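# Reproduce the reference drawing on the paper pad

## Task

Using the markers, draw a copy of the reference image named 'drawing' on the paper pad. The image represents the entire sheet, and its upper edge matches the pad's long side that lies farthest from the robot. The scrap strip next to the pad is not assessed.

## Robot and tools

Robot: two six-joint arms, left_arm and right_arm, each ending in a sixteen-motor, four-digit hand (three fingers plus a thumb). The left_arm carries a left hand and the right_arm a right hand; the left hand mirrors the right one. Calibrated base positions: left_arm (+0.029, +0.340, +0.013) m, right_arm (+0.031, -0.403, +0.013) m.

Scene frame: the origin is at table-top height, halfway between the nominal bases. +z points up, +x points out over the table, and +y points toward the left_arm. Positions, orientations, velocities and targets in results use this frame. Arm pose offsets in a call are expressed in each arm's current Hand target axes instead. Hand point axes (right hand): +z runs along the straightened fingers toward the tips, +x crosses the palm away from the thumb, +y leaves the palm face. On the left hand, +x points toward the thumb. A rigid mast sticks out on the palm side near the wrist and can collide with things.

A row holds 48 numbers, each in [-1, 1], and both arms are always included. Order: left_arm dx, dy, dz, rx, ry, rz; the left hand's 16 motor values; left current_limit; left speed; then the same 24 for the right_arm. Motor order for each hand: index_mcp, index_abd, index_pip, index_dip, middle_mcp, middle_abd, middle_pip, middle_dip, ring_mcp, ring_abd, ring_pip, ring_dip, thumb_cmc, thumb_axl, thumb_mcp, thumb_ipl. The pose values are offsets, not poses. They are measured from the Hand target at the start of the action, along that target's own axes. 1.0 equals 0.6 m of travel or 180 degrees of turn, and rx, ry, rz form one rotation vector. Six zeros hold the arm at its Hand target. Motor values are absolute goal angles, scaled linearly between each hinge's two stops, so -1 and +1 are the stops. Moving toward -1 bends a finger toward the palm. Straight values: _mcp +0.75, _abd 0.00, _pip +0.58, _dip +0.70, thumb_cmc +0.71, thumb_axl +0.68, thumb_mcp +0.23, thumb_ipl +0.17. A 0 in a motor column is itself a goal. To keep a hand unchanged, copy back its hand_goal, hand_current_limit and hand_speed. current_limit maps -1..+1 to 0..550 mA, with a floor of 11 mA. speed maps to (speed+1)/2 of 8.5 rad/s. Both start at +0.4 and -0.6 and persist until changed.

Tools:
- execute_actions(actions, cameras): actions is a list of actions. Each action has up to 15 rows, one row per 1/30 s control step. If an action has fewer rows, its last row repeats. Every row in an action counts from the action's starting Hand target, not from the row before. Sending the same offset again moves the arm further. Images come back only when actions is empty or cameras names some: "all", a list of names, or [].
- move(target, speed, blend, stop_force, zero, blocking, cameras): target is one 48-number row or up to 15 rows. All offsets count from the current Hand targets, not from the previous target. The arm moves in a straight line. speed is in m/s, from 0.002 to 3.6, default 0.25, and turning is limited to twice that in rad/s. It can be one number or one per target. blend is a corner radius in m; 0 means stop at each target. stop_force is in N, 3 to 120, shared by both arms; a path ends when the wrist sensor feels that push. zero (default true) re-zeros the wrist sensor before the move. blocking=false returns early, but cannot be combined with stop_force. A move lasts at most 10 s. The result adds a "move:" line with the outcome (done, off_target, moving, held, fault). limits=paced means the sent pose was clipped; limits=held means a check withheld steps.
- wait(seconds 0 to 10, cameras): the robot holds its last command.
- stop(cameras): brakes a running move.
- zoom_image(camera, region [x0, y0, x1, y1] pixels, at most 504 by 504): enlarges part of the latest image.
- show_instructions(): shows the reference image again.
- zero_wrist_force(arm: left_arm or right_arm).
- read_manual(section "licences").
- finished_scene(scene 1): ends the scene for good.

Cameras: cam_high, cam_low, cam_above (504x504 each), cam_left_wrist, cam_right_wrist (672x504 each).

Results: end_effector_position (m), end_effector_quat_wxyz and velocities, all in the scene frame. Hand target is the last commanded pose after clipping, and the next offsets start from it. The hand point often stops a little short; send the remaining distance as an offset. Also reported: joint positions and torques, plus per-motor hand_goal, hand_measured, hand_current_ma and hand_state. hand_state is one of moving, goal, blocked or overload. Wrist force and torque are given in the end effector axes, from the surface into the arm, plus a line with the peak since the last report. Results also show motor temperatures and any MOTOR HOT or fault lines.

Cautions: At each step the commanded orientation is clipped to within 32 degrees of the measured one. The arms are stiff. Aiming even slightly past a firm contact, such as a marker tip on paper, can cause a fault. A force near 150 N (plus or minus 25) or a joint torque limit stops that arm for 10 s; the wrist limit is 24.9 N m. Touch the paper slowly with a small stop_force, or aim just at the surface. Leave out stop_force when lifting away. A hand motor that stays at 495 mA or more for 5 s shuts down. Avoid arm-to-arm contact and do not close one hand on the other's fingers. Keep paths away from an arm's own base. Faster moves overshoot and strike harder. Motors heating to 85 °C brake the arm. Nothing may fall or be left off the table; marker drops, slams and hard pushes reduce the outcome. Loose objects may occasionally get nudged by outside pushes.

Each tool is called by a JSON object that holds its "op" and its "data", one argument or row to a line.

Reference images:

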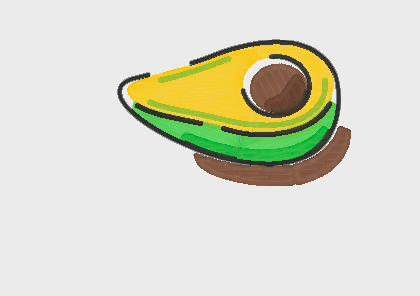

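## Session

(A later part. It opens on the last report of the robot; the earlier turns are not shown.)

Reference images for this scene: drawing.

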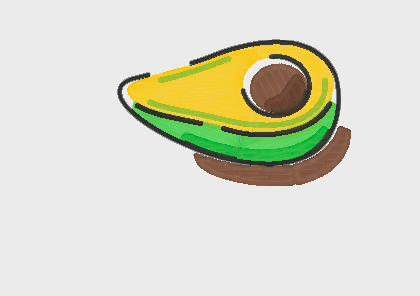

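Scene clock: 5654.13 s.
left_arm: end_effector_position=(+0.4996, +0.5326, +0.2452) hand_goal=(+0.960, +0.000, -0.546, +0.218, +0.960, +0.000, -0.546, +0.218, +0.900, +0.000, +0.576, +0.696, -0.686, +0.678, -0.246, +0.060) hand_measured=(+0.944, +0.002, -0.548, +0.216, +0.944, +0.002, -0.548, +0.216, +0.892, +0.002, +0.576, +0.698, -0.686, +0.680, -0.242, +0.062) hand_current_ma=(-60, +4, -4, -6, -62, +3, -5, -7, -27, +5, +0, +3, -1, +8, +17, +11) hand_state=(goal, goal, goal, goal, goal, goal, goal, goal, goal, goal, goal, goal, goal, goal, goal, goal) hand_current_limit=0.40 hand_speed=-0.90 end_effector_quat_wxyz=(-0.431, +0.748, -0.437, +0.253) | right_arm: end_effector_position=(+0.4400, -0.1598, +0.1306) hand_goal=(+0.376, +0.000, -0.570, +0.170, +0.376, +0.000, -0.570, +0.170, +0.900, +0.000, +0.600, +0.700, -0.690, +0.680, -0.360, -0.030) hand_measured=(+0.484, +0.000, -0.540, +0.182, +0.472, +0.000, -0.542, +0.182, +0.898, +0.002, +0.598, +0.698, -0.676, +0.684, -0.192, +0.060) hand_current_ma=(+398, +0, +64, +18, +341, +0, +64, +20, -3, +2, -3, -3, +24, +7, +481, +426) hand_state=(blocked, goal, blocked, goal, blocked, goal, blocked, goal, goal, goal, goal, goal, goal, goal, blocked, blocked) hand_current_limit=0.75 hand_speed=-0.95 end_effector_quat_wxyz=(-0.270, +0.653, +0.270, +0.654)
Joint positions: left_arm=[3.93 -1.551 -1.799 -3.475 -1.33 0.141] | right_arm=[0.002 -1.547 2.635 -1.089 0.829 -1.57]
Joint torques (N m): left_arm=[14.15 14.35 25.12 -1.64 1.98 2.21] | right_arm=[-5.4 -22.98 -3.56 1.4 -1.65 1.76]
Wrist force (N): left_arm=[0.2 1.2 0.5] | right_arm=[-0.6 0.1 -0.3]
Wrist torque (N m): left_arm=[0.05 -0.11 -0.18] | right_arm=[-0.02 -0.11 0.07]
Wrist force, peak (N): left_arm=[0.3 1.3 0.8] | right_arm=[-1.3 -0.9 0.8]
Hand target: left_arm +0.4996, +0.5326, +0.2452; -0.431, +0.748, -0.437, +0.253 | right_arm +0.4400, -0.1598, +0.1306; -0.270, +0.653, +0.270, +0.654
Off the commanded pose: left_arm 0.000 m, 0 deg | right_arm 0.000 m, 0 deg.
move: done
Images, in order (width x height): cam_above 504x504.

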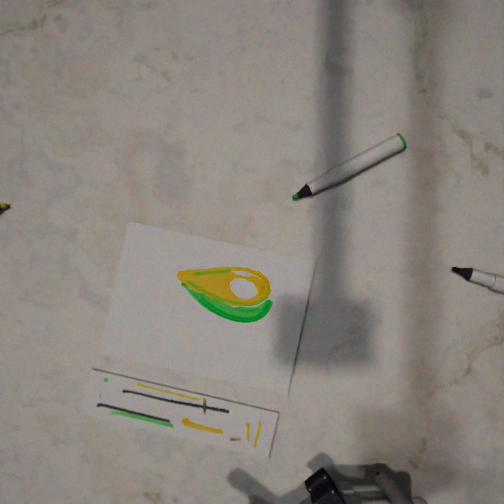

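{"op": "move", "data": {
  "target": [0,0,0,0,0,0,0.959,0,-0.547,0.217,0.959,0,-0.547,0.217,0.9,0,0.576,0.696,-0.686,0.677,-0.247,0.059,0.4,-0.9,-0.031,0.04814,0.40841,0,0,0,0.375,0,-0.57,0.17,0.375,0,-0.57,0.17,0.9,0,0.6,0.7,-0.69,0.68,-0.36,-0.03,0.75,-0.95],
  "speed": 0.15
}}

{"op": "move", "data": {
  "target": [
    [0,0,0,0,0,0,0.959,0,-0.547,0.217,0.959,0,-0.547,0.217,0.9,0,0.576,0.696,-0.686,0.677,-0.247,0.059,0.4,-0.9,-0.02467,0,0,0,0,0,0.375,0,-0.57,0.17,0.375,0,-0.57,0.17,0.9,0,0.6,0.7,-0.69,0.68,-0.36,-0.03,0.75,-0.95],
    [0,0,0,0,0,0,0.959,0,-0.547,0.217,0.959,0,-0.547,0.217,0.9,0,0.576,0.696,-0.686,0.677,-0.247,0.059,0.4,-0.9,-0.02467,0.008995,0.002752,0,0,0,0.375,0,-0.57,0.17,0.375,0,-0.57,0.17,0.9,0,0.6,0.7,-0.69,0.68,-0.36,-0.03,0.75,-0.95],
    [0,0,0,0,0,0,0.959,0,-0.547,0.217,0.959,0,-0.547,0.217,0.9,0,0.576,0.696,-0.686,0.677,-0.247,0.059,0.4,-0.9,-0.02467,0.018552,0.000311,0,0,0,0.375,0,-0.57,0.17,0.375,0,-0.57,0.17,0.9,0,0.6,0.7,-0.69,0.68,-0.36,-0.03,0.75,-0.95],
    [0,0,0,0,0,0,0.959,0,-0.547,0.217,0.959,0,-0.547,0.217,0.9,0,0.576,0.696,-0.686,0.677,-0.247,0.059,0.4,-0.9,-0.02467,0.026112,-0.006672,0,0,0,0.375,0,-0.57,0.17,0.375,0,-0.57,0.17,0.9,0,0.6,0.7,-0.69,0.68,-0.36,-0.03,0.75,-0.95],
    [0,0,0,0,0,0,0.959,0,-0.547,0.217,0.959,0,-0.547,0.217,0.9,0,0.576,0.696,-0.686,0.677,-0.247,0.059,0.4,-0.9,-0.02467,0.029648,-0.016322,0,0,0,0.375,0,-0.57,0.17,0.375,0,-0.57,0.17,0.9,0,0.6,0.7,-0.69,0.68,-0.36,-0.03,0.75,-0.95],
    [0,0,0,0,0,0,0.959,0,-0.547,0.217,0.959,0,-0.547,0.217,0.9,0,0.576,0.696,-0.686,0.677,-0.247,0.059,0.4,-0.9,-0.02467,0.028214,-0.026057,0,0,0,0.375,0,-0.57,0.17,0.375,0,-0.57,0.17,0.9,0,0.6,0.7,-0.69,0.68,-0.36,-0.03,0.75,-0.95],
    [0,0,0,0,0,0,0.959,0,-0.547,0.217,0.959,0,-0.547,0.217,0.9,0,0.576,0.696,-0.686,0.677,-0.247,0.059,0.4,-0.9,-0.02467,0.022192,-0.033265,0,0,0,0.375,0,-0.57,0.17,0.375,0,-0.57,0.17,0.9,0,0.6,0.7,-0.69,0.68,-0.36,-0.03,0.75,-0.95],
    [0,0,0,0,0,0,0.959,0,-0.547,0.217,0.959,0,-0.547,0.217,0.9,0,0.576,0.696,-0.686,0.677,-0.247,0.059,0.4,-0.9,-0.02467,0.013198,-0.036017,0,0,0,0.375,0,-0.57,0.17,0.375,0,-0.57,0.17,0.9,0,0.6,0.7,-0.69,0.68,-0.36,-0.03,0.75,-0.95],
    [0,0,0,0,0,0,0.959,0,-0.547,0.217,0.959,0,-0.547,0.217,0.9,0,0.576,0.696,-0.686,0.677,-0.247,0.059,0.4,-0.9,-0.02467,0.00364,-0.033576,0,0,0,0.375,0,-0.57,0.17,0.375,0,-0.57,0.17,0.9,0,0.6,0.7,-0.69,0.68,-0.36,-0.03,0.75,-0.95],
    [0,0,0,0,0,0,0.959,0,-0.547,0.217,0.959,0,-0.547,0.217,0.9,0,0.576,0.696,-0.686,0.677,-0.247,0.059,0.4,-0.9,-0.02467,-0.00392,-0.026594,0,0,0,0.375,0,-0.57,0.17,0.375,0,-0.57,0.17,0.9,0,0.6,0.7,-0.69,0.68,-0.36,-0.03,0.75,-0.95],
    [0,0,0,0,0,0,0.959,0,-0.547,0.217,0.959,0,-0.547,0.217,0.9,0,0.576,0.696,-0.686,0.677,-0.247,0.059,0.4,-0.9,-0.02467,-0.007456,-0.016943,0,0,0,0.375,0,-0.57,0.17,0.375,0,-0.57,0.17,0.9,0,0.6,0.7,-0.69,0.68,-0.36,-0.03,0.75,-0.95],
    [0,0,0,0,0,0,0.959,0,-0.547,0.217,0.959,0,-0.547,0.217,0.9,0,0.576,0.696,-0.686,0.677,-0.247,0.059,0.4,-0.9,-0.02467,-0.006021,-0.007208,0,0,0,0.375,0,-0.57,0.17,0.375,0,-0.57,0.17,0.9,0,0.6,0.7,-0.69,0.68,-0.36,-0.03,0.75,-0.95],
    [0,0,0,0,0,0,0.959,0,-0.547,0.217,0.959,0,-0.547,0.217,0.9,0,0.576,0.696,-0.686,0.677,-0.247,0.059,0.4,-0.9,-0.02467,0,0,0,0,0,0.375,0,-0.57,0.17,0.375,0,-0.57,0.17,0.9,0,0.6,0.7,-0.69,0.68,-0.36,-0.03,0.75,-0.95],
    [0,0,0,0,0,0,0.959,0,-0.547,0.217,0.959,0,-0.547,0.217,0.9,0,0.576,0.696,-0.686,0.677,-0.247,0.059,0.4,-0.9,0,0,0,0,0,0,0.375,0,-0.57,0.17,0.375,0,-0.57,0.17,0.9,0,0.6,0.7,-0.69,0.68,-0.36,-0.03,0.75,-0.95]
  ],
  "speed": 0.03,
  "blend": [0,0.001,0.001,0.001,0.001,0.001,0.001,0.001,0.001,0.001,0.001,0.001,0,0]
}}

{"op": "move", "data": {
  "target": [0,0,0,0,0,0,0.959,0,-0.547,0.217,0.959,0,-0.547,0.217,0.9,0,0.576,0.696,-0.686,0.677,-0.247,0.059,0.4,-0.9,0.00667,-0.04567,-0.38355,0,0,0,0.375,0,-0.57,0.17,0.375,0,-0.57,0.17,0.9,0,0.6,0.7,-0.69,0.68,-0.36,-0.03,0.75,-0.95],
  "speed": 0.15,
  "cameras": ["cam_above"]
}}

{"op": "zoom_image", "data": {
  "camera": "cam_above",
  "region": [165, 250, 285, 340]
}}

Scene clock: 5725.97 s.
left_arm: end_effector_position=(+0.4996, +0.5326, +0.2452) hand_goal=(+0.960, +0.000, -0.546, +0.218, +0.960, +0.000, -0.546, +0.218, +0.900, +0.000, +0.576, +0.696, -0.686, +0.678, -0.246, +0.060) hand_measured=(+0.944, +0.002, -0.548, +0.216, +0.944, +0.002, -0.548, +0.216, +0.892, +0.002, +0.576, +0.698, -0.686, +0.680, -0.242, +0.062) hand_current_ma=(-60, +4, -4, -6, -62, +3, -5, -7, -27, +5, +0, +3, -1, +8, +17, +11) hand_state=(goal, goal, goal, goal, goal, goal, goal, goal, goal, goal, goal, goal, goal, goal, goal, goal) hand_current_limit=0.40 hand_speed=-0.90 end_effector_quat_wxyz=(-0.431, +0.748, -0.437, +0.253) | right_arm: end_effector_position=(+0.6338, -0.0072, +0.1122) hand_goal=(+0.376, +0.000, -0.570, +0.170, +0.376, +0.000, -0.570, +0.170, +0.900, +0.000, +0.600, +0.700, -0.690, +0.680, -0.360, -0.030) hand_measured=(+0.484, +0.000, -0.540, +0.182, +0.472, +0.000, -0.542, +0.182, +0.898, +0.002, +0.598, +0.698, -0.676, +0.684, -0.192, +0.060) hand_current_ma=(+398, +0, +64, +18, +341, +0, +64, +20, -2, +2, -3, -3, +24, +7, +481, +426) hand_state=(blocked, goal, blocked, goal, blocked, goal, blocked, goal, goal, goal, goal, goal, goal, goal, blocked, blocked) hand_current_limit=0.75 hand_speed=-0.95 end_effector_quat_wxyz=(-0.270, +0.653, +0.270, +0.654)
Joint positions: left_arm=[3.93 -1.551 -1.799 -3.475 -1.33 0.141] | right_arm=[0.337 -1.035 1.932 -0.897 1.163 -1.57]
Joint torques (N m): left_arm=[14.15 13.35 25.66 -1.53 1.95 2.14] | right_arm=[6.83 -23.14 -20.85 0.9 1.51 -1.45]
Wrist force (N): left_arm=[0.3 1.2 0.7] | right_arm=[-1.1 -0.4 -0.3]
Wrist torque (N m): left_arm=[0.04 -0.13 -0.17] | right_arm=[-0.08 -0.02 0.02]
Wrist force, peak (N): left_arm=[0.3 1.2 1.0] | right_arm=[-1.6 -0.3 -0.8]
Hand target: left_arm +0.4996, +0.5326, +0.2452; -0.431, +0.748, -0.437, +0.253 | right_arm +0.6338, -0.0071, +0.1122; -0.270, +0.653, +0.270, +0.654
Off the commanded pose: left_arm 0.000 m, 0 deg | right_arm 0.000 m, 0 deg.
move: done

Scene clock: 5730.13 s.
left_arm: end_effector_position=(+0.4996, +0.5326, +0.2452) hand_goal=(+0.960, +0.000, -0.546, +0.218, +0.960, +0.000, -0.546, +0.218, +0.900, +0.000, +0.576, +0.696, -0.686, +0.678, -0.246, +0.060) hand_measured=(+0.944, +0.002, -0.548, +0.216, +0.944, +0.002, -0.548, +0.216, +0.892, +0.002, +0.576, +0.698, -0.686, +0.680, -0.242, +0.062) hand_current_ma=(-60, +4, -4, -6, -62, +3, -5, -7, -27, +5, +0, +3, -1, +8, +17, +11) hand_state=(goal, goal, goal, goal, goal, goal, goal, goal, goal, goal, goal, goal, goal, goal, goal, goal) hand_current_limit=0.40 hand_speed=-0.90 end_effector_quat_wxyz=(-0.431, +0.748, -0.437, +0.253) | right_arm: end_effector_position=(+0.6338, -0.0071, +0.1122) hand_goal=(+0.376, +0.000, -0.570, +0.170, +0.376, +0.000, -0.570, +0.170, +0.900, +0.000, +0.600, +0.700, -0.690, +0.680, -0.360, -0.030) hand_measured=(+0.460, +0.000, -0.550, +0.170, +0.454, +0.000, -0.542, +0.176, +0.898, +0.002, +0.598, +0.698, -0.678, +0.684, -0.176, +0.060) hand_current_ma=(+283, +0, +39, +0, +263, +0, +62, +7, -2, +2, -3, -3, +22, +5, +481, +426) hand_state=(blocked, goal, goal, goal, blocked, goal, blocked, goal, goal, goal, goal, goal, goal, goal, blocked, blocked) hand_current_limit=0.75 hand_speed=-0.95 end_effector_quat_wxyz=(-0.270, +0.653, +0.270, +0.654)
Joint positions: left_arm=[3.93 -1.551 -1.799 -3.475 -1.33 0.141] | right_arm=[0.337 -1.035 1.931 -0.898 1.163 -1.57]
Joint torques (N m): left_arm=[13.77 13.38 24.82 -1.48 1.98 2.24] | right_arm=[-6.19 -48.69 -20.67 1.28 -1.67 -0.85]
Wrist force (N): left_arm=[0.4 1.2 0.5] | right_arm=[-1.1 -0.2 -0.3]
Wrist torque (N m): left_arm=[0.04 -0.14 -0.16] | right_arm=[-0.05 -0.02 0.04]
Wrist force, peak (N): left_arm=[0.3 1.3 0.9] | right_arm=[3.9 -1.1 0.2]
Hand target: left_arm +0.4996, +0.5326, +0.2452; -0.431, +0.748, -0.437, +0.253 | right_arm +0.6338, -0.0071, +0.1122; -0.270, +0.653, +0.270, +0.654
Off the commanded pose: left_arm 0.000 m, 0 deg | right_arm 0.000 m, 0 deg.
move: done

Scene clock: 5732.30 s.
left_arm: end_effector_position=(+0.4996, +0.5326, +0.2452) hand_goal=(+0.960, +0.000, -0.546, +0.218, +0.960, +0.000, -0.546, +0.218, +0.900, +0.000, +0.576, +0.696, -0.686, +0.678, -0.246, +0.060) hand_measured=(+0.944, +0.002, -0.548, +0.216, +0.944, +0.002, -0.548, +0.216, +0.892, +0.002, +0.576, +0.698, -0.686, +0.680, -0.242, +0.062) hand_current_ma=(-60, +4, -4, -6, -62, +3, -5, -7, -27, +5, +0, +3, -1, +8, +17, +11) hand_state=(goal, goal, goal, goal, goal, goal, goal, goal, goal, goal, goal, goal, goal, goal, goal, goal) hand_current_limit=0.40 hand_speed=-0.90 end_effector_quat_wxyz=(-0.431, +0.748, -0.437, +0.253) | right_arm: end_effector_position=(+0.4516, -0.1503, +0.1160) hand_goal=(+0.376, +0.000, -0.570, +0.170, +0.376, +0.000, -0.570, +0.170, +0.900, +0.000, +0.600, +0.700, -0.690, +0.680, -0.360, -0.030) hand_measured=(+0.460, +0.000, -0.550, +0.170, +0.454, +0.000, -0.542, +0.176, +0.898, +0.002, +0.598, +0.698, -0.678, +0.684, -0.176, +0.060) hand_current_ma=(+283, +0, +40, +0, +263, +0, +62, +7, -2, +2, -3, -3, +22, +5, +481, +426) hand_state=(blocked, goal, blocked, goal, blocked, goal, blocked, goal, goal, goal, goal, goal, goal, goal, blocked, blocked) hand_current_limit=0.75 hand_speed=-0.95 end_effector_quat_wxyz=(-0.270, +0.653, +0.270, +0.654)
Joint positions: left_arm=[3.93 -1.551 -1.799 -3.475 -1.33 0.141] | right_arm=[0.045 -1.448 2.604 -1.157 0.872 -1.57]
Joint torques (N m): left_arm=[13.97 13.9 25.44 -1.51 1.86 2.19] | right_arm=[-6.64 -27.49 -1.73 -3.31 -1.73 1.73]
Wrist force (N): left_arm=[0.3 1.1 0.9] | right_arm=[-0.9 -0.5 -0.3]
Wrist torque (N m): left_arm=[0.00 -0.13 -0.17] | right_arm=[-0.10 -0.08 0.05]
Wrist force, peak (N): left_arm=[0.2 1.5 0.6] | right_arm=[-0.7 -0.3 -1.4]
Hand target: left_arm +0.4996, +0.5326, +0.2452; -0.431, +0.748, -0.437, +0.253 | right_arm +0.4516, -0.1503, +0.1160; -0.270, +0.653, +0.270, +0.654
Off the commanded pose: left_arm 0.000 m, 0 deg | right_arm 0.000 m, 0 deg.
move: done
Images, in order (width x height): cam_above 504x504.

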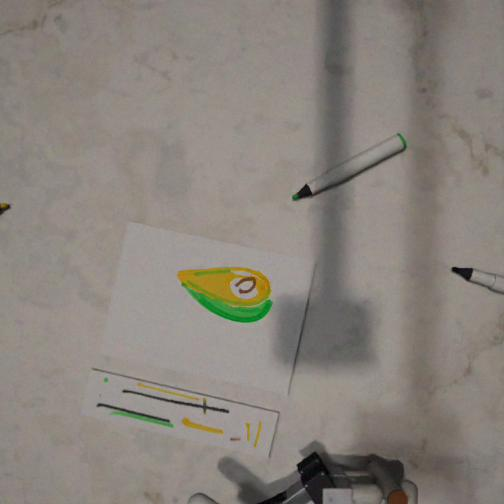

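Scaled by 4.200 from the camera's 504x504 image, which has a finer 720x720 frame.

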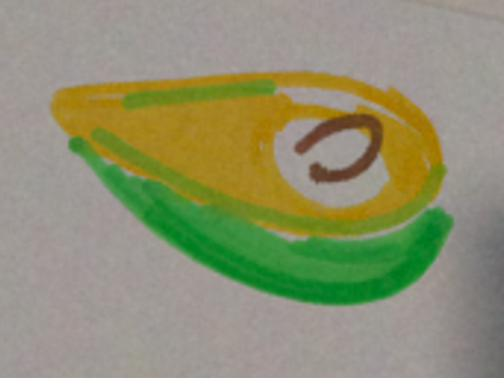

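{"op": "move", "data": {
  "target": [0,0,0,0,0,0,0.959,0,-0.547,0.217,0.959,0,-0.547,0.217,0.9,0,0.576,0.696,-0.686,0.677,-0.247,0.059,0.4,-0.9,-0.0133,0.03735,0.37712,0,0,0,0.375,0,-0.57,0.17,0.375,0,-0.57,0.17,0.9,0,0.6,0.7,-0.69,0.68,-0.36,-0.03,0.75,-0.95],
  "speed": 0.15
}}

{"op": "move", "data": {
  "target": [
    [0,0,0,0,0,0,0.959,0,-0.547,0.217,0.959,0,-0.547,0.217,0.9,0,0.576,0.696,-0.686,0.677,-0.247,0.059,0.4,-0.9,-0.01583,0,0,0,0,0,0.375,0,-0.57,0.17,0.375,0,-0.57,0.17,0.9,0,0.6,0.7,-0.69,0.68,-0.36,-0.03,0.75,-0.95],
    [0,0,0,0,0,0,0.959,0,-0.547,0.217,0.959,0,-0.547,0.217,0.9,0,0.576,0.696,-0.686,0.677,-0.247,0.059,0.4,-0.9,-0.01583,0.016644,-0.024949,0,0,0,0.375,0,-0.57,0.17,0.375,0,-0.57,0.17,0.9,0,0.6,0.7,-0.69,0.68,-0.36,-0.03,0.75,-0.95],
    [0,0,0,0,0,0,0.959,0,-0.547,0.217,0.959,0,-0.547,0.217,0.9,0,0.576,0.696,-0.686,0.677,-0.247,0.059,0.4,-0.9,0,0.016644,-0.024949,0,0,0,0.375,0,-0.57,0.17,0.375,0,-0.57,0.17,0.9,0,0.6,0.7,-0.69,0.68,-0.36,-0.03,0.75,-0.95]
  ],
  "speed": 0.03
}}

{"op": "move", "data": {
  "target": [0,0,0,0,0,0,0.959,0,-0.547,0.217,0.959,0,-0.547,0.217,0.9,0,0.576,0.696,-0.686,0.677,-0.247,0.059,0.4,-0.9,0.0133,-0.05399,-0.35217,0,0,0,0.375,0,-0.57,0.17,0.375,0,-0.57,0.17,0.9,0,0.6,0.7,-0.69,0.68,-0.36,-0.03,0.75,-0.95],
  "speed": 0.15,
  "cameras": ["cam_above", "cam_right_wrist"]
}}

{"op": "zoom_image", "data": {
  "camera": "cam_above",
  "region": [165, 250, 285, 340]
}}

Scene clock: 5769.67 s.
left_arm: end_effector_position=(+0.4996, +0.5326, +0.2452) hand_goal=(+0.960, +0.000, -0.546, +0.218, +0.960, +0.000, -0.546, +0.218, +0.900, +0.000, +0.576, +0.696, -0.686, +0.678, -0.246, +0.060) hand_measured=(+0.944, +0.002, -0.548, +0.216, +0.944, +0.002, -0.548, +0.216, +0.892, +0.002, +0.576, +0.698, -0.686, +0.680, -0.242, +0.062) hand_current_ma=(-60, +4, -4, -6, -62, +3, -5, -7, -27, +5, +0, +3, -1, +8, +17, +11) hand_state=(goal, goal, goal, goal, goal, goal, goal, goal, goal, goal, goal, goal, goal, goal, goal, goal) hand_current_limit=0.40 hand_speed=-0.90 end_effector_quat_wxyz=(-0.431, +0.748, -0.437, +0.253) | right_arm: end_effector_position=(+0.6275, -0.0063, +0.1082) hand_goal=(+0.376, +0.000, -0.570, +0.170, +0.376, +0.000, -0.570, +0.170, +0.900, +0.000, +0.600, +0.700, -0.690, +0.680, -0.360, -0.030) hand_measured=(+0.460, +0.000, -0.550, +0.170, +0.454, +0.000, -0.542, +0.176, +0.898, +0.002, +0.598, +0.698, -0.678, +0.684, -0.176, +0.060) hand_current_ma=(+283, +0, +40, +0, +263, +0, +62, +7, -2, +2, -3, -3, +22, +5, +481, +426) hand_state=(blocked, goal, blocked, goal, blocked, goal, blocked, goal, goal, goal, goal, goal, goal, goal, blocked, blocked) hand_current_limit=0.75 hand_speed=-0.95 end_effector_quat_wxyz=(-0.270, +0.653, +0.270, +0.654)
Joint positions: left_arm=[3.93 -1.551 -1.799 -3.475 -1.33 0.141] | right_arm=[0.343 -1.035 1.947 -0.913 1.17 -1.57]
Joint torques (N m): left_arm=[13.14 13.25 25.5 -1.42 1.8 2.2] | right_arm=[7.24 -25.16 -18.44 0.99 1.45 -1.44]
Wrist force (N): left_arm=[0.1 1.1 0.5] | right_arm=[-1.3 -0.2 -0.3]
Wrist torque (N m): left_arm=[0.03 -0.11 -0.18] | right_arm=[-0.06 0.01 0.00]
Wrist force, peak (N): left_arm=[0.4 1.5 0.6] | right_arm=[-1.7 0.0 -0.3]
Hand target: left_arm +0.4996, +0.5326, +0.2452; -0.431, +0.748, -0.437, +0.253 | right_arm +0.6276, -0.0063, +0.1082; -0.270, +0.653, +0.270, +0.654
Off the commanded pose: left_arm 0.000 m, 0 deg | right_arm 0.000 m, 0 deg.
move: done

Scene clock: 5771.83 s.
left_arm: end_effector_position=(+0.4996, +0.5326, +0.2452) hand_goal=(+0.960, +0.000, -0.546, +0.218, +0.960, +0.000, -0.546, +0.218, +0.900, +0.000, +0.576, +0.696, -0.686, +0.678, -0.246, +0.060) hand_measured=(+0.944, +0.002, -0.548, +0.216, +0.944, +0.002, -0.548, +0.216, +0.892, +0.002, +0.576, +0.698, -0.686, +0.680, -0.242, +0.062) hand_current_ma=(-60, +4, -4, -6, -62, +3, -5, -7, -27, +5, +0, +3, -1, +8, +17, +11) hand_state=(goal, goal, goal, goal, goal, goal, goal, goal, goal, goal, goal, goal, goal, goal, goal, goal) hand_current_limit=0.40 hand_speed=-0.90 end_effector_quat_wxyz=(-0.431, +0.748, -0.437, +0.253) | right_arm: end_effector_position=(+0.6240, -0.0240, +0.1082) hand_goal=(+0.376, +0.000, -0.570, +0.170, +0.376, +0.000, -0.570, +0.170, +0.900, +0.000, +0.600, +0.700, -0.690, +0.680, -0.360, -0.030) hand_measured=(+0.460, +0.000, -0.550, +0.170, +0.454, +0.000, -0.542, +0.176, +0.898, +0.002, +0.598, +0.698, -0.678, +0.684, -0.176, +0.060) hand_current_ma=(+283, +0, +40, +0, +263, +0, +62, +7, -2, +2, -3, -3, +22, +5, +481, +426) hand_state=(blocked, goal, blocked, goal, blocked, goal, blocked, goal, goal, goal, goal, goal, goal, goal, blocked, blocked) hand_current_limit=0.75 hand_speed=-0.95 end_effector_quat_wxyz=(-0.270, +0.653, +0.270, +0.654)
Joint positions: left_arm=[3.93 -1.551 -1.799 -3.475 -1.33 0.141] | right_arm=[0.31 -1.056 1.988 -0.933 1.136 -1.57]
Joint torques (N m): left_arm=[13.54 13.65 25.43 -1.42 1.85 2.11] | right_arm=[-5.45 -46.51 -20.33 0.88 -1.58 1.14]
Wrist force (N): left_arm=[0.2 1.2 0.7] | right_arm=[-0.9 -0.5 -0.6]
Wrist torque (N m): left_arm=[0.02 -0.11 -0.18] | right_arm=[-0.08 -0.03 0.03]
Wrist force, peak (N): left_arm=[0.5 1.3 0.6] | right_arm=[-1.7 -0.4 -0.3]
Hand target: left_arm +0.4996, +0.5326, +0.2452; -0.431, +0.748, -0.437, +0.253 | right_arm +0.6240, -0.0240, +0.1082; -0.270, +0.653, +0.270, +0.654
Off the commanded pose: left_arm 0.000 m, 0 deg | right_arm 0.000 m, 0 deg.
move: done

Scene clock: 5773.87 s.
left_arm: end_effector_position=(+0.4996, +0.5326, +0.2452) hand_goal=(+0.960, +0.000, -0.546, +0.218, +0.960, +0.000, -0.546, +0.218, +0.900, +0.000, +0.576, +0.696, -0.686, +0.678, -0.246, +0.060) hand_measured=(+0.944, +0.002, -0.548, +0.216, +0.944, +0.002, -0.548, +0.216, +0.892, +0.002, +0.576, +0.698, -0.686, +0.680, -0.242, +0.062) hand_current_ma=(-60, +4, -4, -6, -62, +3, -5, -7, -27, +5, +0, +3, -1, +8, +17, +11) hand_state=(goal, goal, goal, goal, goal, goal, goal, goal, goal, goal, goal, goal, goal, goal, goal, goal) hand_current_limit=0.40 hand_speed=-0.90 end_effector_quat_wxyz=(-0.431, +0.748, -0.437, +0.253) | right_arm: end_effector_position=(+0.4516, -0.1503, +0.1160) hand_goal=(+0.376, +0.000, -0.570, +0.170, +0.376, +0.000, -0.570, +0.170, +0.900, +0.000, +0.600, +0.700, -0.690, +0.680, -0.360, -0.030) hand_measured=(+0.460, +0.000, -0.550, +0.170, +0.454, +0.000, -0.542, +0.176, +0.898, +0.002, +0.598, +0.698, -0.678, +0.684, -0.176, +0.060) hand_current_ma=(+283, +0, +40, +1, +263, +0, +62, +7, -2, +2, -3, -3, +22, +5, +481, +426) hand_state=(blocked, goal, blocked, goal, blocked, goal, blocked, goal, goal, goal, goal, goal, goal, goal, blocked, blocked) hand_current_limit=0.75 hand_speed=-0.95 end_effector_quat_wxyz=(-0.270, +0.653, +0.270, +0.654)
Joint positions: left_arm=[3.93 -1.551 -1.799 -3.475 -1.33 0.141] | right_arm=[0.045 -1.448 2.604 -1.157 0.872 -1.57]
Joint torques (N m): left_arm=[13.21 13.38 25.3 -1.47 1.78 2.14] | right_arm=[-5.28 -25.94 -1.56 -0.24 -1.68 1.74]
Wrist force (N): left_arm=[0.3 1.0 0.6] | right_arm=[-1.2 0.1 0.1]
Wrist torque (N m): left_arm=[0.01 -0.13 -0.17] | right_arm=[-0.06 -0.03 0.04]
Wrist force, peak (N): left_arm=[0.3 1.4 0.7] | right_arm=[-1.1 -0.6 -1.2]
Hand target: left_arm +0.4996, +0.5326, +0.2452; -0.431, +0.748, -0.437, +0.253 | right_arm +0.4516, -0.1503, +0.1160; -0.270, +0.653, +0.270, +0.654
Off the commanded pose: left_arm 0.000 m, 0 deg | right_arm 0.000 m, 0 deg.
move: done
Images, in order (width x height): cam_above 504x504, cam_right_wrist 672x504.

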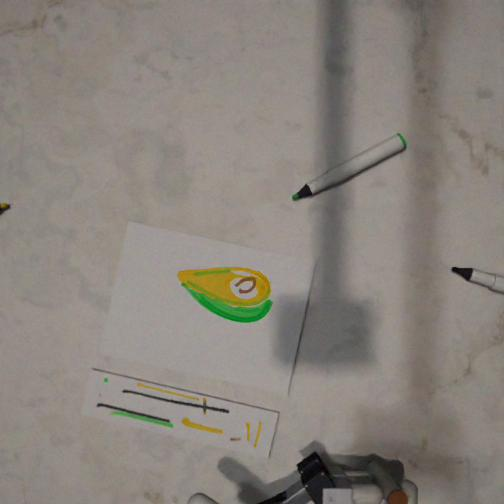

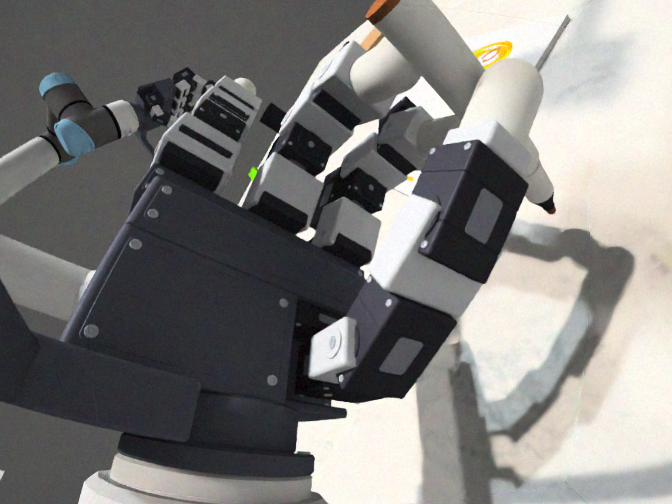

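Scaled by 4.200 from the camera's 504x504 image, which has a finer 720x720 frame.

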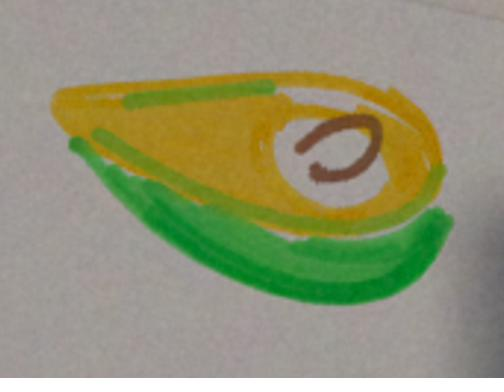

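{"op": "move", "data": {
  "target": [0,0,0,0,0,0,0.959,0,-0.547,0.217,0.959,0,-0.547,0.217,0.9,0,0.576,0.696,-0.686,0.677,-0.247,0.059,0.4,-0.9,-0.0133,0.03735,0.37712,0,0,0,0.375,0,-0.57,0.17,0.375,0,-0.57,0.17,0.9,0,0.6,0.7,-0.69,0.68,-0.36,-0.03,0.75,-0.95],
  "speed": 0.15
}}

{"op": "move", "data": {
  "target": [
    [0,0,0,0,0,0,0.959,0,-0.547,0.217,0.959,0,-0.547,0.217,0.9,0,0.576,0.696,-0.686,0.677,-0.247,0.059,0.4,-0.9,-0.01717,0,0,0,0,0,0.375,0,-0.57,0.17,0.375,0,-0.57,0.17,0.9,0,0.6,0.7,-0.69,0.68,-0.36,-0.03,0.75,-0.95],
    [0,0,0,0,0,0,0.959,0,-0.547,0.217,0.959,0,-0.547,0.217,0.9,0,0.576,0.696,-0.686,0.677,-0.247,0.059,0.4,-0.9,-0.01717,0.016644,-0.024949,0,0,0,0.375,0,-0.57,0.17,0.375,0,-0.57,0.17,0.9,0,0.6,0.7,-0.69,0.68,-0.36,-0.03,0.75,-0.95],
    [0,0,0,0,0,0,0.959,0,-0.547,0.217,0.959,0,-0.547,0.217,0.9,0,0.576,0.696,-0.686,0.677,-0.247,0.059,0.4,-0.9,0,0.016644,-0.024949,0,0,0,0.375,0,-0.57,0.17,0.375,0,-0.57,0.17,0.9,0,0.6,0.7,-0.69,0.68,-0.36,-0.03,0.75,-0.95]
  ],
  "speed": 0.03
}}

{"op": "move", "data": {
  "target": [0,0,0,0,0,0,0.959,0,-0.547,0.217,0.959,0,-0.547,0.217,0.9,0,0.576,0.696,-0.686,0.677,-0.247,0.059,0.4,-0.9,0.0133,-0.05399,-0.35217,0,0,0,0.375,0,-0.57,0.17,0.375,0,-0.57,0.17,0.9,0,0.6,0.7,-0.69,0.68,-0.36,-0.03,0.75,-0.95],
  "speed": 0.15,
  "cameras": ["cam_above"]
}}

{"op": "zoom_image", "data": {
  "camera": "cam_above",
  "region": [165, 250, 285, 340]
}}

Scene clock: 5798.47 s.
left_arm: end_effector_position=(+0.4996, +0.5326, +0.2452) hand_goal=(+0.960, +0.000, -0.546, +0.218, +0.960, +0.000, -0.546, +0.218, +0.900, +0.000, +0.576, +0.696, -0.686, +0.678, -0.246, +0.060) hand_measured=(+0.944, +0.002, -0.548, +0.216, +0.944, +0.002, -0.548, +0.216, +0.892, +0.002, +0.576, +0.698, -0.686, +0.680, -0.242, +0.062) hand_current_ma=(-60, +4, -4, -6, -62, +3, -5, -7, -27, +5, +0, +3, -1, +8, +17, +11) hand_state=(goal, goal, goal, goal, goal, goal, goal, goal, goal, goal, goal, goal, goal, goal, goal, goal) hand_current_limit=0.40 hand_speed=-0.90 end_effector_quat_wxyz=(-0.431, +0.748, -0.437, +0.253) | right_arm: end_effector_position=(+0.6275, -0.0063, +0.1082) hand_goal=(+0.376, +0.000, -0.570, +0.170, +0.376, +0.000, -0.570, +0.170, +0.900, +0.000, +0.600, +0.700, -0.690, +0.680, -0.360, -0.030) hand_measured=(+0.460, +0.000, -0.550, +0.170, +0.454, +0.000, -0.542, +0.176, +0.898, +0.002, +0.598, +0.698, -0.678, +0.684, -0.176, +0.060) hand_current_ma=(+283, +0, +40, +1, +263, +0, +62, +7, -2, +2, -3, -3, +22, +5, +481, +426) hand_state=(blocked, goal, blocked, goal, blocked, goal, blocked, goal, goal, goal, goal, goal, goal, goal, blocked, blocked) hand_current_limit=0.75 hand_speed=-0.95 end_effector_quat_wxyz=(-0.270, +0.653, +0.270, +0.654)
Joint positions: left_arm=[3.93 -1.551 -1.799 -3.475 -1.33 0.141] | right_arm=[0.343 -1.035 1.947 -0.913 1.17 -1.57]
Joint torques (N m): left_arm=[12.87 13.85 25.07 -1.26 1.75 2.16] | right_arm=[6.48 -24.82 -20.59 1.17 1.38 -1.52]
Wrist force (N): left_arm=[0.2 1.0 0.8] | right_arm=[-1.2 0.1 -0.1]
Wrist torque (N m): left_arm=[0.01 -0.11 -0.17] | right_arm=[-0.04 -0.01 0.02]
Wrist force, peak (N): left_arm=[0.2 1.4 0.9] | right_arm=[-1.0 -0.3 -1.3]
Hand target: left_arm +0.4996, +0.5326, +0.2452; -0.431, +0.748, -0.437, +0.253 | right_arm +0.6276, -0.0063, +0.1082; -0.270, +0.653, +0.270, +0.654
Off the commanded pose: left_arm 0.000 m, 0 deg | right_arm 0.000 m, 0 deg.
move: done

Scene clock: 5800.67 s.
left_arm: end_effector_position=(+0.4996, +0.5326, +0.2452) hand_goal=(+0.960, +0.000, -0.546, +0.218, +0.960, +0.000, -0.546, +0.218, +0.900, +0.000, +0.576, +0.696, -0.686, +0.678, -0.246, +0.060) hand_measured=(+0.944, +0.002, -0.548, +0.216, +0.944, +0.002, -0.548, +0.216, +0.892, +0.002, +0.576, +0.698, -0.686, +0.680, -0.242, +0.062) hand_current_ma=(-60, +4, -4, -6, -62, +3, -5, -7, -27, +5, +0, +3, -1, +8, +17, +11) hand_state=(goal, goal, goal, goal, goal, goal, goal, goal, goal, goal, goal, goal, goal, goal, goal, goal) hand_current_limit=0.40 hand_speed=-0.90 end_effector_quat_wxyz=(-0.431, +0.748, -0.437, +0.253) | right_arm: end_effector_position=(+0.6240, -0.0240, +0.1082) hand_goal=(+0.376, +0.000, -0.570, +0.170, +0.376, +0.000, -0.570, +0.170, +0.900, +0.000, +0.600, +0.700, -0.690, +0.680, -0.360, -0.030) hand_measured=(+0.460, +0.000, -0.548, +0.172, +0.454, +0.000, -0.542, +0.176, +0.898, +0.002, +0.598, +0.698, -0.678, +0.684, -0.176, +0.060) hand_current_ma=(+283, +0, +44, +1, +263, +0, +62, +7, -2, +2, -3, -3, +22, +5, +481, +426) hand_state=(blocked, goal, blocked, goal, blocked, goal, blocked, goal, goal, goal, goal, goal, goal, goal, blocked, blocked) hand_current_limit=0.75 hand_speed=-0.95 end_effector_quat_wxyz=(-0.270, +0.653, +0.270, +0.654)
Joint positions: left_arm=[3.93 -1.551 -1.799 -3.475 -1.33 0.141] | right_arm=[0.31 -1.056 1.988 -0.933 1.136 -1.57]
Joint torques (N m): left_arm=[12.89 13.69 25.42 -1.35 1.75 2.18] | right_arm=[-5.68 -47.87 -20.14 0.82 -1.58 1.07]
Wrist force (N): left_arm=[0.2 0.9 0.7] | right_arm=[-1.2 -0.1 -0.2]
Wrist torque (N m): left_arm=[0.00 -0.12 -0.17] | right_arm=[-0.05 0.00 0.01]
Wrist force, peak (N): left_arm=[0.4 1.3 0.8] | right_arm=[-1.5 -0.5 -0.2]
Hand target: left_arm +0.4996, +0.5326, +0.2452; -0.431, +0.748, -0.437, +0.253 | right_arm +0.6240, -0.0240, +0.1082; -0.270, +0.653, +0.270, +0.654
Off the commanded pose: left_arm 0.000 m, 0 deg | right_arm 0.000 m, 0 deg.
move: done

Scene clock: 5802.70 s.
left_arm: end_effector_position=(+0.4996, +0.5326, +0.2452) hand_goal=(+0.960, +0.000, -0.546, +0.218, +0.960, +0.000, -0.546, +0.218, +0.900, +0.000, +0.576, +0.696, -0.686, +0.678, -0.246, +0.060) hand_measured=(+0.944, +0.002, -0.548, +0.216, +0.944, +0.002, -0.548, +0.216, +0.892, +0.002, +0.576, +0.698, -0.686, +0.680, -0.242, +0.062) hand_current_ma=(-60, +4, -4, -6, -62, +3, -5, -7, -27, +5, +0, +3, -1, +8, +17, +11) hand_state=(goal, goal, goal, goal, goal, goal, goal, goal, goal, goal, goal, goal, goal, goal, goal, goal) hand_current_limit=0.40 hand_speed=-0.90 end_effector_quat_wxyz=(-0.431, +0.748, -0.437, +0.253) | right_arm: end_effector_position=(+0.4516, -0.1503, +0.1160) hand_goal=(+0.376, +0.000, -0.570, +0.170, +0.376, +0.000, -0.570, +0.170, +0.900, +0.000, +0.600, +0.700, -0.690, +0.680, -0.360, -0.030) hand_measured=(+0.460, +0.000, -0.548, +0.172, +0.454, +0.000, -0.542, +0.176, +0.898, +0.002, +0.598, +0.698, -0.678, +0.684, -0.176, +0.060) hand_current_ma=(+283, +0, +44, +1, +263, +0, +62, +7, -2, +2, -3, -3, +22, +5, +481, +426) hand_state=(blocked, goal, blocked, goal, blocked, goal, blocked, goal, goal, goal, goal, goal, goal, goal, blocked, blocked) hand_current_limit=0.75 hand_speed=-0.95 end_effector_quat_wxyz=(-0.270, +0.653, +0.270, +0.654)
Joint positions: left_arm=[3.93 -1.551 -1.799 -3.475 -1.33 0.141] | right_arm=[0.045 -1.448 2.604 -1.157 0.872 -1.57]
Joint torques (N m): left_arm=[12.39 13.64 25.29 -1.35 1.75 2.15] | right_arm=[-6.62 -27.69 -2.77 -0.27 -1.76 1.78]
Wrist force (N): left_arm=[0.3 1.3 0.8] | right_arm=[-1.0 -0.2 0.1]
Wrist torque (N m): left_arm=[0.03 -0.12 -0.17] | right_arm=[-0.09 -0.07 0.04]
Wrist force, peak (N): left_arm=[0.3 1.4 0.8] | right_arm=[-1.1 -0.7 -0.9]
Hand target: left_arm +0.4996, +0.5326, +0.2452; -0.431, +0.748, -0.437, +0.253 | right_arm +0.4516, -0.1503, +0.1160; -0.270, +0.653, +0.270, +0.654
Off the commanded pose: left_arm 0.000 m, 0 deg | right_arm 0.000 m, 0 deg.
move: done
Images, in order (width x height): cam_above 504x504.

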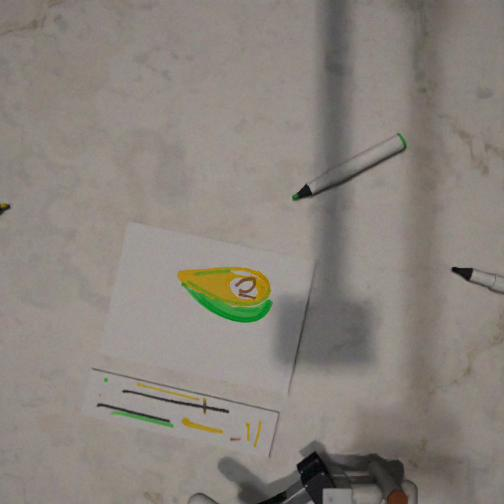

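Scaled by 4.200 from the camera's 504x504 image, which has a finer 720x720 frame.

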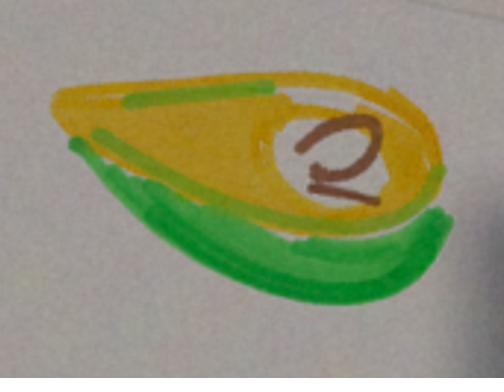

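{"op": "move", "data": {
  "target": [0,0,0,0,0,0,0.959,0,-0.547,0.217,0.959,0,-0.547,0.217,0.9,0,0.576,0.696,-0.686,0.677,-0.247,0.059,0.4,-0.9,-0.0133,0.06593,0.39358,0,0,0,0.375,0,-0.57,0.17,0.375,0,-0.57,0.17,0.9,0,0.6,0.7,-0.69,0.68,-0.36,-0.03,0.75,-0.95],
  "speed": 0.18
}}

{"op": "move", "data": {
  "target": [
    [0,0,0,0,0,0,0.959,0,-0.547,0.217,0.959,0,-0.547,0.217,0.9,0,0.576,0.696,-0.686,0.677,-0.247,0.059,0.4,-0.9,-0.017,0,0,0,0,0,0.375,0,-0.57,0.17,0.375,0,-0.57,0.17,0.9,0,0.6,0.7,-0.69,0.68,-0.36,-0.03,0.75,-0.95],
    [0,0,0,0,0,0,0.959,0,-0.547,0.217,0.959,0,-0.547,0.217,0.9,0,0.576,0.696,-0.686,0.677,-0.247,0.059,0.4,-0.9,-0.017,0.0086,-0.01289,0,0,0,0.375,0,-0.57,0.17,0.375,0,-0.57,0.17,0.9,0,0.6,0.7,-0.69,0.68,-0.36,-0.03,0.75,-0.95],
    [0,0,0,0,0,0,0.959,0,-0.547,0.217,0.959,0,-0.547,0.217,0.9,0,0.576,0.696,-0.686,0.677,-0.247,0.059,0.4,-0.9,-0.017,0.009319,-0.02001,0,0,0,0.375,0,-0.57,0.17,0.375,0,-0.57,0.17,0.9,0,0.6,0.7,-0.69,0.68,-0.36,-0.03,0.75,-0.95],
    [0,0,0,0,0,0,0.959,0,-0.547,0.217,0.959,0,-0.547,0.217,0.9,0,0.576,0.696,-0.686,0.677,-0.247,0.059,0.4,-0.9,-0.017,-0.006308,0.003414,0,0,0,0.375,0,-0.57,0.17,0.375,0,-0.57,0.17,0.9,0,0.6,0.7,-0.69,0.68,-0.36,-0.03,0.75,-0.95],
    [0,0,0,0,0,0,0.959,0,-0.547,0.217,0.959,0,-0.547,0.217,0.9,0,0.576,0.696,-0.686,0.677,-0.247,0.059,0.4,-0.9,-0.017,-0.011043,0.004472,0,0,0,0.375,0,-0.57,0.17,0.375,0,-0.57,0.17,0.9,0,0.6,0.7,-0.69,0.68,-0.36,-0.03,0.75,-0.95],
    [0,0,0,0,0,0,0.959,0,-0.547,0.217,0.959,0,-0.547,0.217,0.9,0,0.576,0.696,-0.686,0.677,-0.247,0.059,0.4,-0.9,-0.017,0.008468,-0.024774,0,0,0,0.375,0,-0.57,0.17,0.375,0,-0.57,0.17,0.9,0,0.6,0.7,-0.69,0.68,-0.36,-0.03,0.75,-0.95],
    [0,0,0,0,0,0,0.959,0,-0.547,0.217,0.959,0,-0.547,0.217,0.9,0,0.576,0.696,-0.686,0.677,-0.247,0.059,0.4,-0.9,-0.017,0.006876,-0.02843,0,0,0,0.375,0,-0.57,0.17,0.375,0,-0.57,0.17,0.9,0,0.6,0.7,-0.69,0.68,-0.36,-0.03,0.75,-0.95],
    [0,0,0,0,0,0,0.959,0,-0.547,0.217,0.959,0,-0.547,0.217,0.9,0,0.576,0.696,-0.686,0.677,-0.247,0.059,0.4,-0.9,-0.017,-0.015039,0.00442,0,0,0,0.375,0,-0.57,0.17,0.375,0,-0.57,0.17,0.9,0,0.6,0.7,-0.69,0.68,-0.36,-0.03,0.75,-0.95],
    [0,0,0,0,0,0,0.959,0,-0.547,0.217,0.959,0,-0.547,0.217,0.9,0,0.576,0.696,-0.686,0.677,-0.247,0.059,0.4,-0.9,-0.017,-0.019034,0.004369,0,0,0,0.375,0,-0.57,0.17,0.375,0,-0.57,0.17,0.9,0,0.6,0.7,-0.69,0.68,-0.36,-0.03,0.75,-0.95],
    [0,0,0,0,0,0,0.959,0,-0.547,0.217,0.959,0,-0.547,0.217,0.9,0,0.576,0.696,-0.686,0.677,-0.247,0.059,0.4,-0.9,-0.017,0.004823,-0.031392,0,0,0,0.375,0,-0.57,0.17,0.375,0,-0.57,0.17,0.9,0,0.6,0.7,-0.69,0.68,-0.36,-0.03,0.75,-0.95],
    [0,0,0,0,0,0,0.959,0,-0.547,0.217,0.959,0,-0.547,0.217,0.9,0,0.576,0.696,-0.686,0.677,-0.247,0.059,0.4,-0.9,-0.017,0.002399,-0.033799,0,0,0,0.375,0,-0.57,0.17,0.375,0,-0.57,0.17,0.9,0,0.6,0.7,-0.69,0.68,-0.36,-0.03,0.75,-0.95],
    [0,0,0,0,0,0,0.959,0,-0.547,0.217,0.959,0,-0.547,0.217,0.9,0,0.576,0.696,-0.686,0.677,-0.247,0.059,0.4,-0.9,-0.017,-0.02266,0.003763,0,0,0,0.375,0,-0.57,0.17,0.375,0,-0.57,0.17,0.9,0,0.6,0.7,-0.69,0.68,-0.36,-0.03,0.75,-0.95],
    [0,0,0,0,0,0,0.959,0,-0.547,0.217,0.959,0,-0.547,0.217,0.9,0,0.576,0.696,-0.686,0.677,-0.247,0.059,0.4,-0.9,0,-0.02266,0.003763,0,0,0,0.375,0,-0.57,0.17,0.375,0,-0.57,0.17,0.9,0,0.6,0.7,-0.69,0.68,-0.36,-0.03,0.75,-0.95]
  ],
  "speed": 0.035,
  "blend": [0,0.001,0.001,0.001,0.001,0.001,0.001,0.001,0.001,0.001,0.001,0,0]
}}

{"op": "move", "data": {
  "target": [0,0,0,0,0,0,0.959,0,-0.547,0.217,0.959,0,-0.547,0.217,0.9,0,0.576,0.696,-0.686,0.677,-0.247,0.059,0.4,-0.9,0.0133,-0.04327,-0.39735,0,0,0,0.375,0,-0.57,0.17,0.375,0,-0.57,0.17,0.9,0,0.6,0.7,-0.69,0.68,-0.36,-0.03,0.75,-0.95],
  "speed": 0.18,
  "cameras": ["cam_above"]
}}

{"op": "zoom_image", "data": {
  "camera": "cam_above",
  "region": [165, 250, 285, 340]
}}

Scene clock: 5871.77 s.
left_arm: end_effector_position=(+0.4996, +0.5326, +0.2452) hand_goal=(+0.960, +0.000, -0.546, +0.218, +0.960, +0.000, -0.546, +0.218, +0.900, +0.000, +0.576, +0.696, -0.686, +0.678, -0.246, +0.060) hand_measured=(+0.944, +0.002, -0.548, +0.216, +0.944, +0.002, -0.548, +0.216, +0.892, +0.002, +0.576, +0.698, -0.686, +0.680, -0.242, +0.062) hand_current_ma=(-60, +4, -4, -6, -62, +3, -5, -7, -27, +5, +0, +3, -1, +8, +17, +11) hand_state=(goal, goal, goal, goal, goal, goal, goal, goal, goal, goal, goal, goal, goal, goal, goal, goal) hand_current_limit=0.40 hand_speed=-0.90 end_effector_quat_wxyz=(-0.431, +0.748, -0.437, +0.253) | right_arm: end_effector_position=(+0.6466, -0.0115, +0.1082) hand_goal=(+0.376, +0.000, -0.570, +0.170, +0.376, +0.000, -0.570, +0.170, +0.900, +0.000, +0.600, +0.700, -0.690, +0.680, -0.360, -0.030) hand_measured=(+0.460, +0.000, -0.548, +0.172, +0.454, +0.000, -0.542, +0.176, +0.898, +0.002, +0.598, +0.698, -0.678, +0.684, -0.176, +0.060) hand_current_ma=(+283, +0, +44, +1, +263, +0, +62, +7, -2, +2, -3, -3, +22, +5, +481, +426) hand_state=(blocked, goal, blocked, goal, blocked, goal, blocked, goal, goal, goal, goal, goal, goal, goal, blocked, blocked) hand_current_limit=0.75 hand_speed=-0.95 end_effector_quat_wxyz=(-0.270, +0.653, +0.270, +0.654)
Joint positions: left_arm=[3.93 -1.551 -1.799 -3.475 -1.33 0.141] | right_arm=[0.318 -1.015 1.909 -0.895 1.145 -1.57]
Joint torques (N m): left_arm=[12.45 13.9 25.23 -1.3 1.58 2.15] | right_arm=[6.98 -26 -20.17 0.97 1.4 -1.48]
Wrist force (N): left_arm=[0.1 1.0 0.8] | right_arm=[-1.3 -0.3 -0.6]
Wrist torque (N m): left_arm=[0.00 -0.10 -0.18] | right_arm=[-0.05 0.03 0.00]
Wrist force, peak (N): left_arm=[0.4 1.3 0.9] | right_arm=[-1.3 -0.4 -1.4]
Hand target: left_arm +0.4996, +0.5326, +0.2452; -0.431, +0.748, -0.437, +0.253 | right_arm +0.6467, -0.0115, +0.1082; -0.270, +0.653, +0.270, +0.654
Off the commanded pose: left_arm 0.000 m, 0 deg | right_arm 0.000 m, 0 deg.
move: done

Scene clock: 5877.27 s.
left_arm: end_effector_position=(+0.4996, +0.5326, +0.2452) hand_goal=(+0.960, +0.000, -0.546, +0.218, +0.960, +0.000, -0.546, +0.218, +0.900, +0.000, +0.576, +0.696, -0.686, +0.678, -0.246, +0.060) hand_measured=(+0.944, +0.002, -0.548, +0.216, +0.944, +0.002, -0.548, +0.216, +0.892, +0.002, +0.576, +0.698, -0.686, +0.680, -0.242, +0.062) hand_current_ma=(-60, +4, -4, -6, -62, +3, -5, -7, -27, +5, +0, +3, -1, +8, +17, +11) hand_state=(goal, goal, goal, goal, goal, goal, goal, goal, goal, goal, goal, goal, goal, goal, goal, goal) hand_current_limit=0.40 hand_speed=-0.90 end_effector_quat_wxyz=(-0.431, +0.748, -0.437, +0.253) | right_arm: end_effector_position=(+0.6387, -0.0003, +0.1082) hand_goal=(+0.376, +0.000, -0.570, +0.170, +0.376, +0.000, -0.570, +0.170, +0.900, +0.000, +0.600, +0.700, -0.690, +0.680, -0.360, -0.030) hand_measured=(+0.460, +0.000, -0.546, +0.172, +0.454, +0.000, -0.542, +0.174, +0.898, +0.002, +0.598, +0.698, -0.678, +0.684, -0.176, +0.060) hand_current_ma=(+283, +0, +48, +2, +263, +0, +62, +5, -2, +2, -3, -3, +22, +5, +481, +426) hand_state=(blocked, goal, blocked, goal, blocked, goal, blocked, goal, goal, goal, goal, goal, goal, goal, blocked, blocked) hand_current_limit=0.75 hand_speed=-0.95 end_effector_quat_wxyz=(-0.270, +0.653, +0.270, +0.654)
Joint positions: left_arm=[3.93 -1.551 -1.799 -3.475 -1.33 0.141] | right_arm=[0.346 -1.014 1.908 -0.895 1.173 -1.57]
Joint torques (N m): left_arm=[12.4 13.93 25.08 -1.32 1.49 2.13] | right_arm=[6.91 -49.36 -20.89 0.77 1.47 -0.33]
Wrist force (N): left_arm=[0.2 1.1 0.7] | right_arm=[-0.9 -0.5 -0.2]
Wrist torque (N m): left_arm=[0.02 -0.11 -0.18] | right_arm=[-0.10 -0.04 0.03]
Wrist force, peak (N): left_arm=[0.3 1.4 0.8] | right_arm=[-1.4 -0.8 -0.7]
Hand target: left_arm +0.4996, +0.5326, +0.2452; -0.431, +0.748, -0.437, +0.253 | right_arm +0.6387, -0.0003, +0.1082; -0.270, +0.653, +0.270, +0.654
Off the commanded pose: left_arm 0.000 m, 0 deg | right_arm 0.000 m, 0 deg.
move: done

Scene clock: 5879.23 s.
left_arm: end_effector_position=(+0.4996, +0.5326, +0.2452) hand_goal=(+0.960, +0.000, -0.546, +0.218, +0.960, +0.000, -0.546, +0.218, +0.900, +0.000, +0.576, +0.696, -0.686, +0.678, -0.246, +0.060) hand_measured=(+0.944, +0.002, -0.548, +0.216, +0.944, +0.002, -0.548, +0.216, +0.892, +0.002, +0.576, +0.698, -0.686, +0.680, -0.242, +0.062) hand_current_ma=(-60, +4, -4, -6, -62, +3, -5, -7, -27, +5, +0, +3, -1, +8, +17, +11) hand_state=(goal, goal, goal, goal, goal, goal, goal, goal, goal, goal, goal, goal, goal, goal, goal, goal) hand_current_limit=0.40 hand_speed=-0.90 end_effector_quat_wxyz=(-0.431, +0.748, -0.437, +0.253) | right_arm: end_effector_position=(+0.4516, -0.1503, +0.1160) hand_goal=(+0.376, +0.000, -0.570, +0.170, +0.376, +0.000, -0.570, +0.170, +0.900, +0.000, +0.600, +0.700, -0.690, +0.680, -0.360, -0.030) hand_measured=(+0.460, +0.000, -0.546, +0.172, +0.454, +0.000, -0.542, +0.174, +0.898, +0.002, +0.598, +0.698, -0.678, +0.684, -0.176, +0.060) hand_current_ma=(+283, +0, +48, +2, +263, +0, +62, +5, -2, +2, -3, -3, +22, +5, +481, +426) hand_state=(blocked, goal, blocked, goal, blocked, goal, blocked, goal, goal, goal, goal, goal, goal, goal, blocked, blocked) hand_current_limit=0.75 hand_speed=-0.95 end_effector_quat_wxyz=(-0.270, +0.653, +0.270, +0.654)
Joint positions: left_arm=[3.93 -1.551 -1.799 -3.475 -1.33 0.141] | right_arm=[0.045 -1.448 2.604 -1.157 0.872 -1.57]
Joint torques (N m): left_arm=[12.48 13.8 24.29 -1.22 1.48 2.06] | right_arm=[-4.98 -25.63 -1.44 1.02 -1.34 1.79]
Wrist force (N): left_arm=[0.2 1.2 0.6] | right_arm=[-0.8 -0.2 -0.4]
Wrist torque (N m): left_arm=[0.04 -0.12 -0.18] | right_arm=[-0.06 -0.07 0.04]
Wrist force, peak (N): left_arm=[0.2 1.5 0.7] | right_arm=[-1.4 -0.4 -0.8]
Hand target: left_arm +0.4996, +0.5326, +0.2452; -0.431, +0.748, -0.437, +0.253 | right_arm +0.4516, -0.1503, +0.1160; -0.270, +0.653, +0.270, +0.654
Off the commanded pose: left_arm 0.000 m, 0 deg | right_arm 0.000 m, 0 deg.
move: done
Images, in order (width x height): cam_above 504x504.

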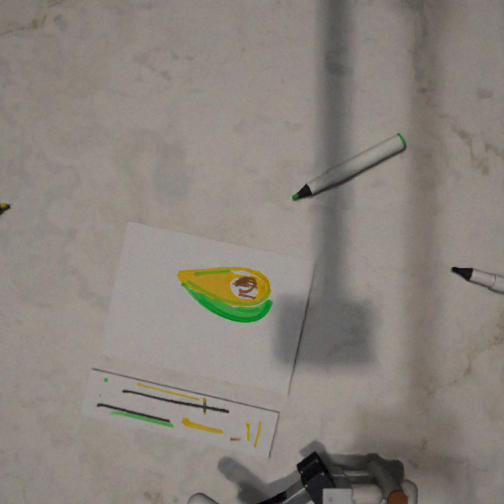

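Scaled by 4.200 from the camera's 504x504 image, which has a finer 720x720 frame.

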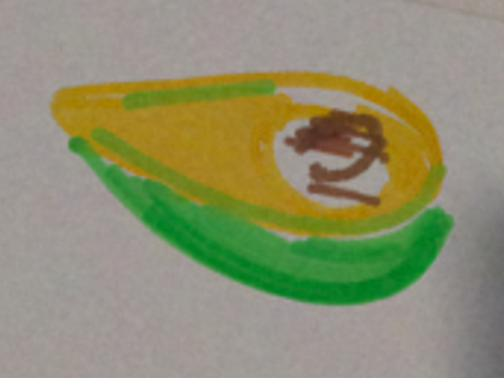

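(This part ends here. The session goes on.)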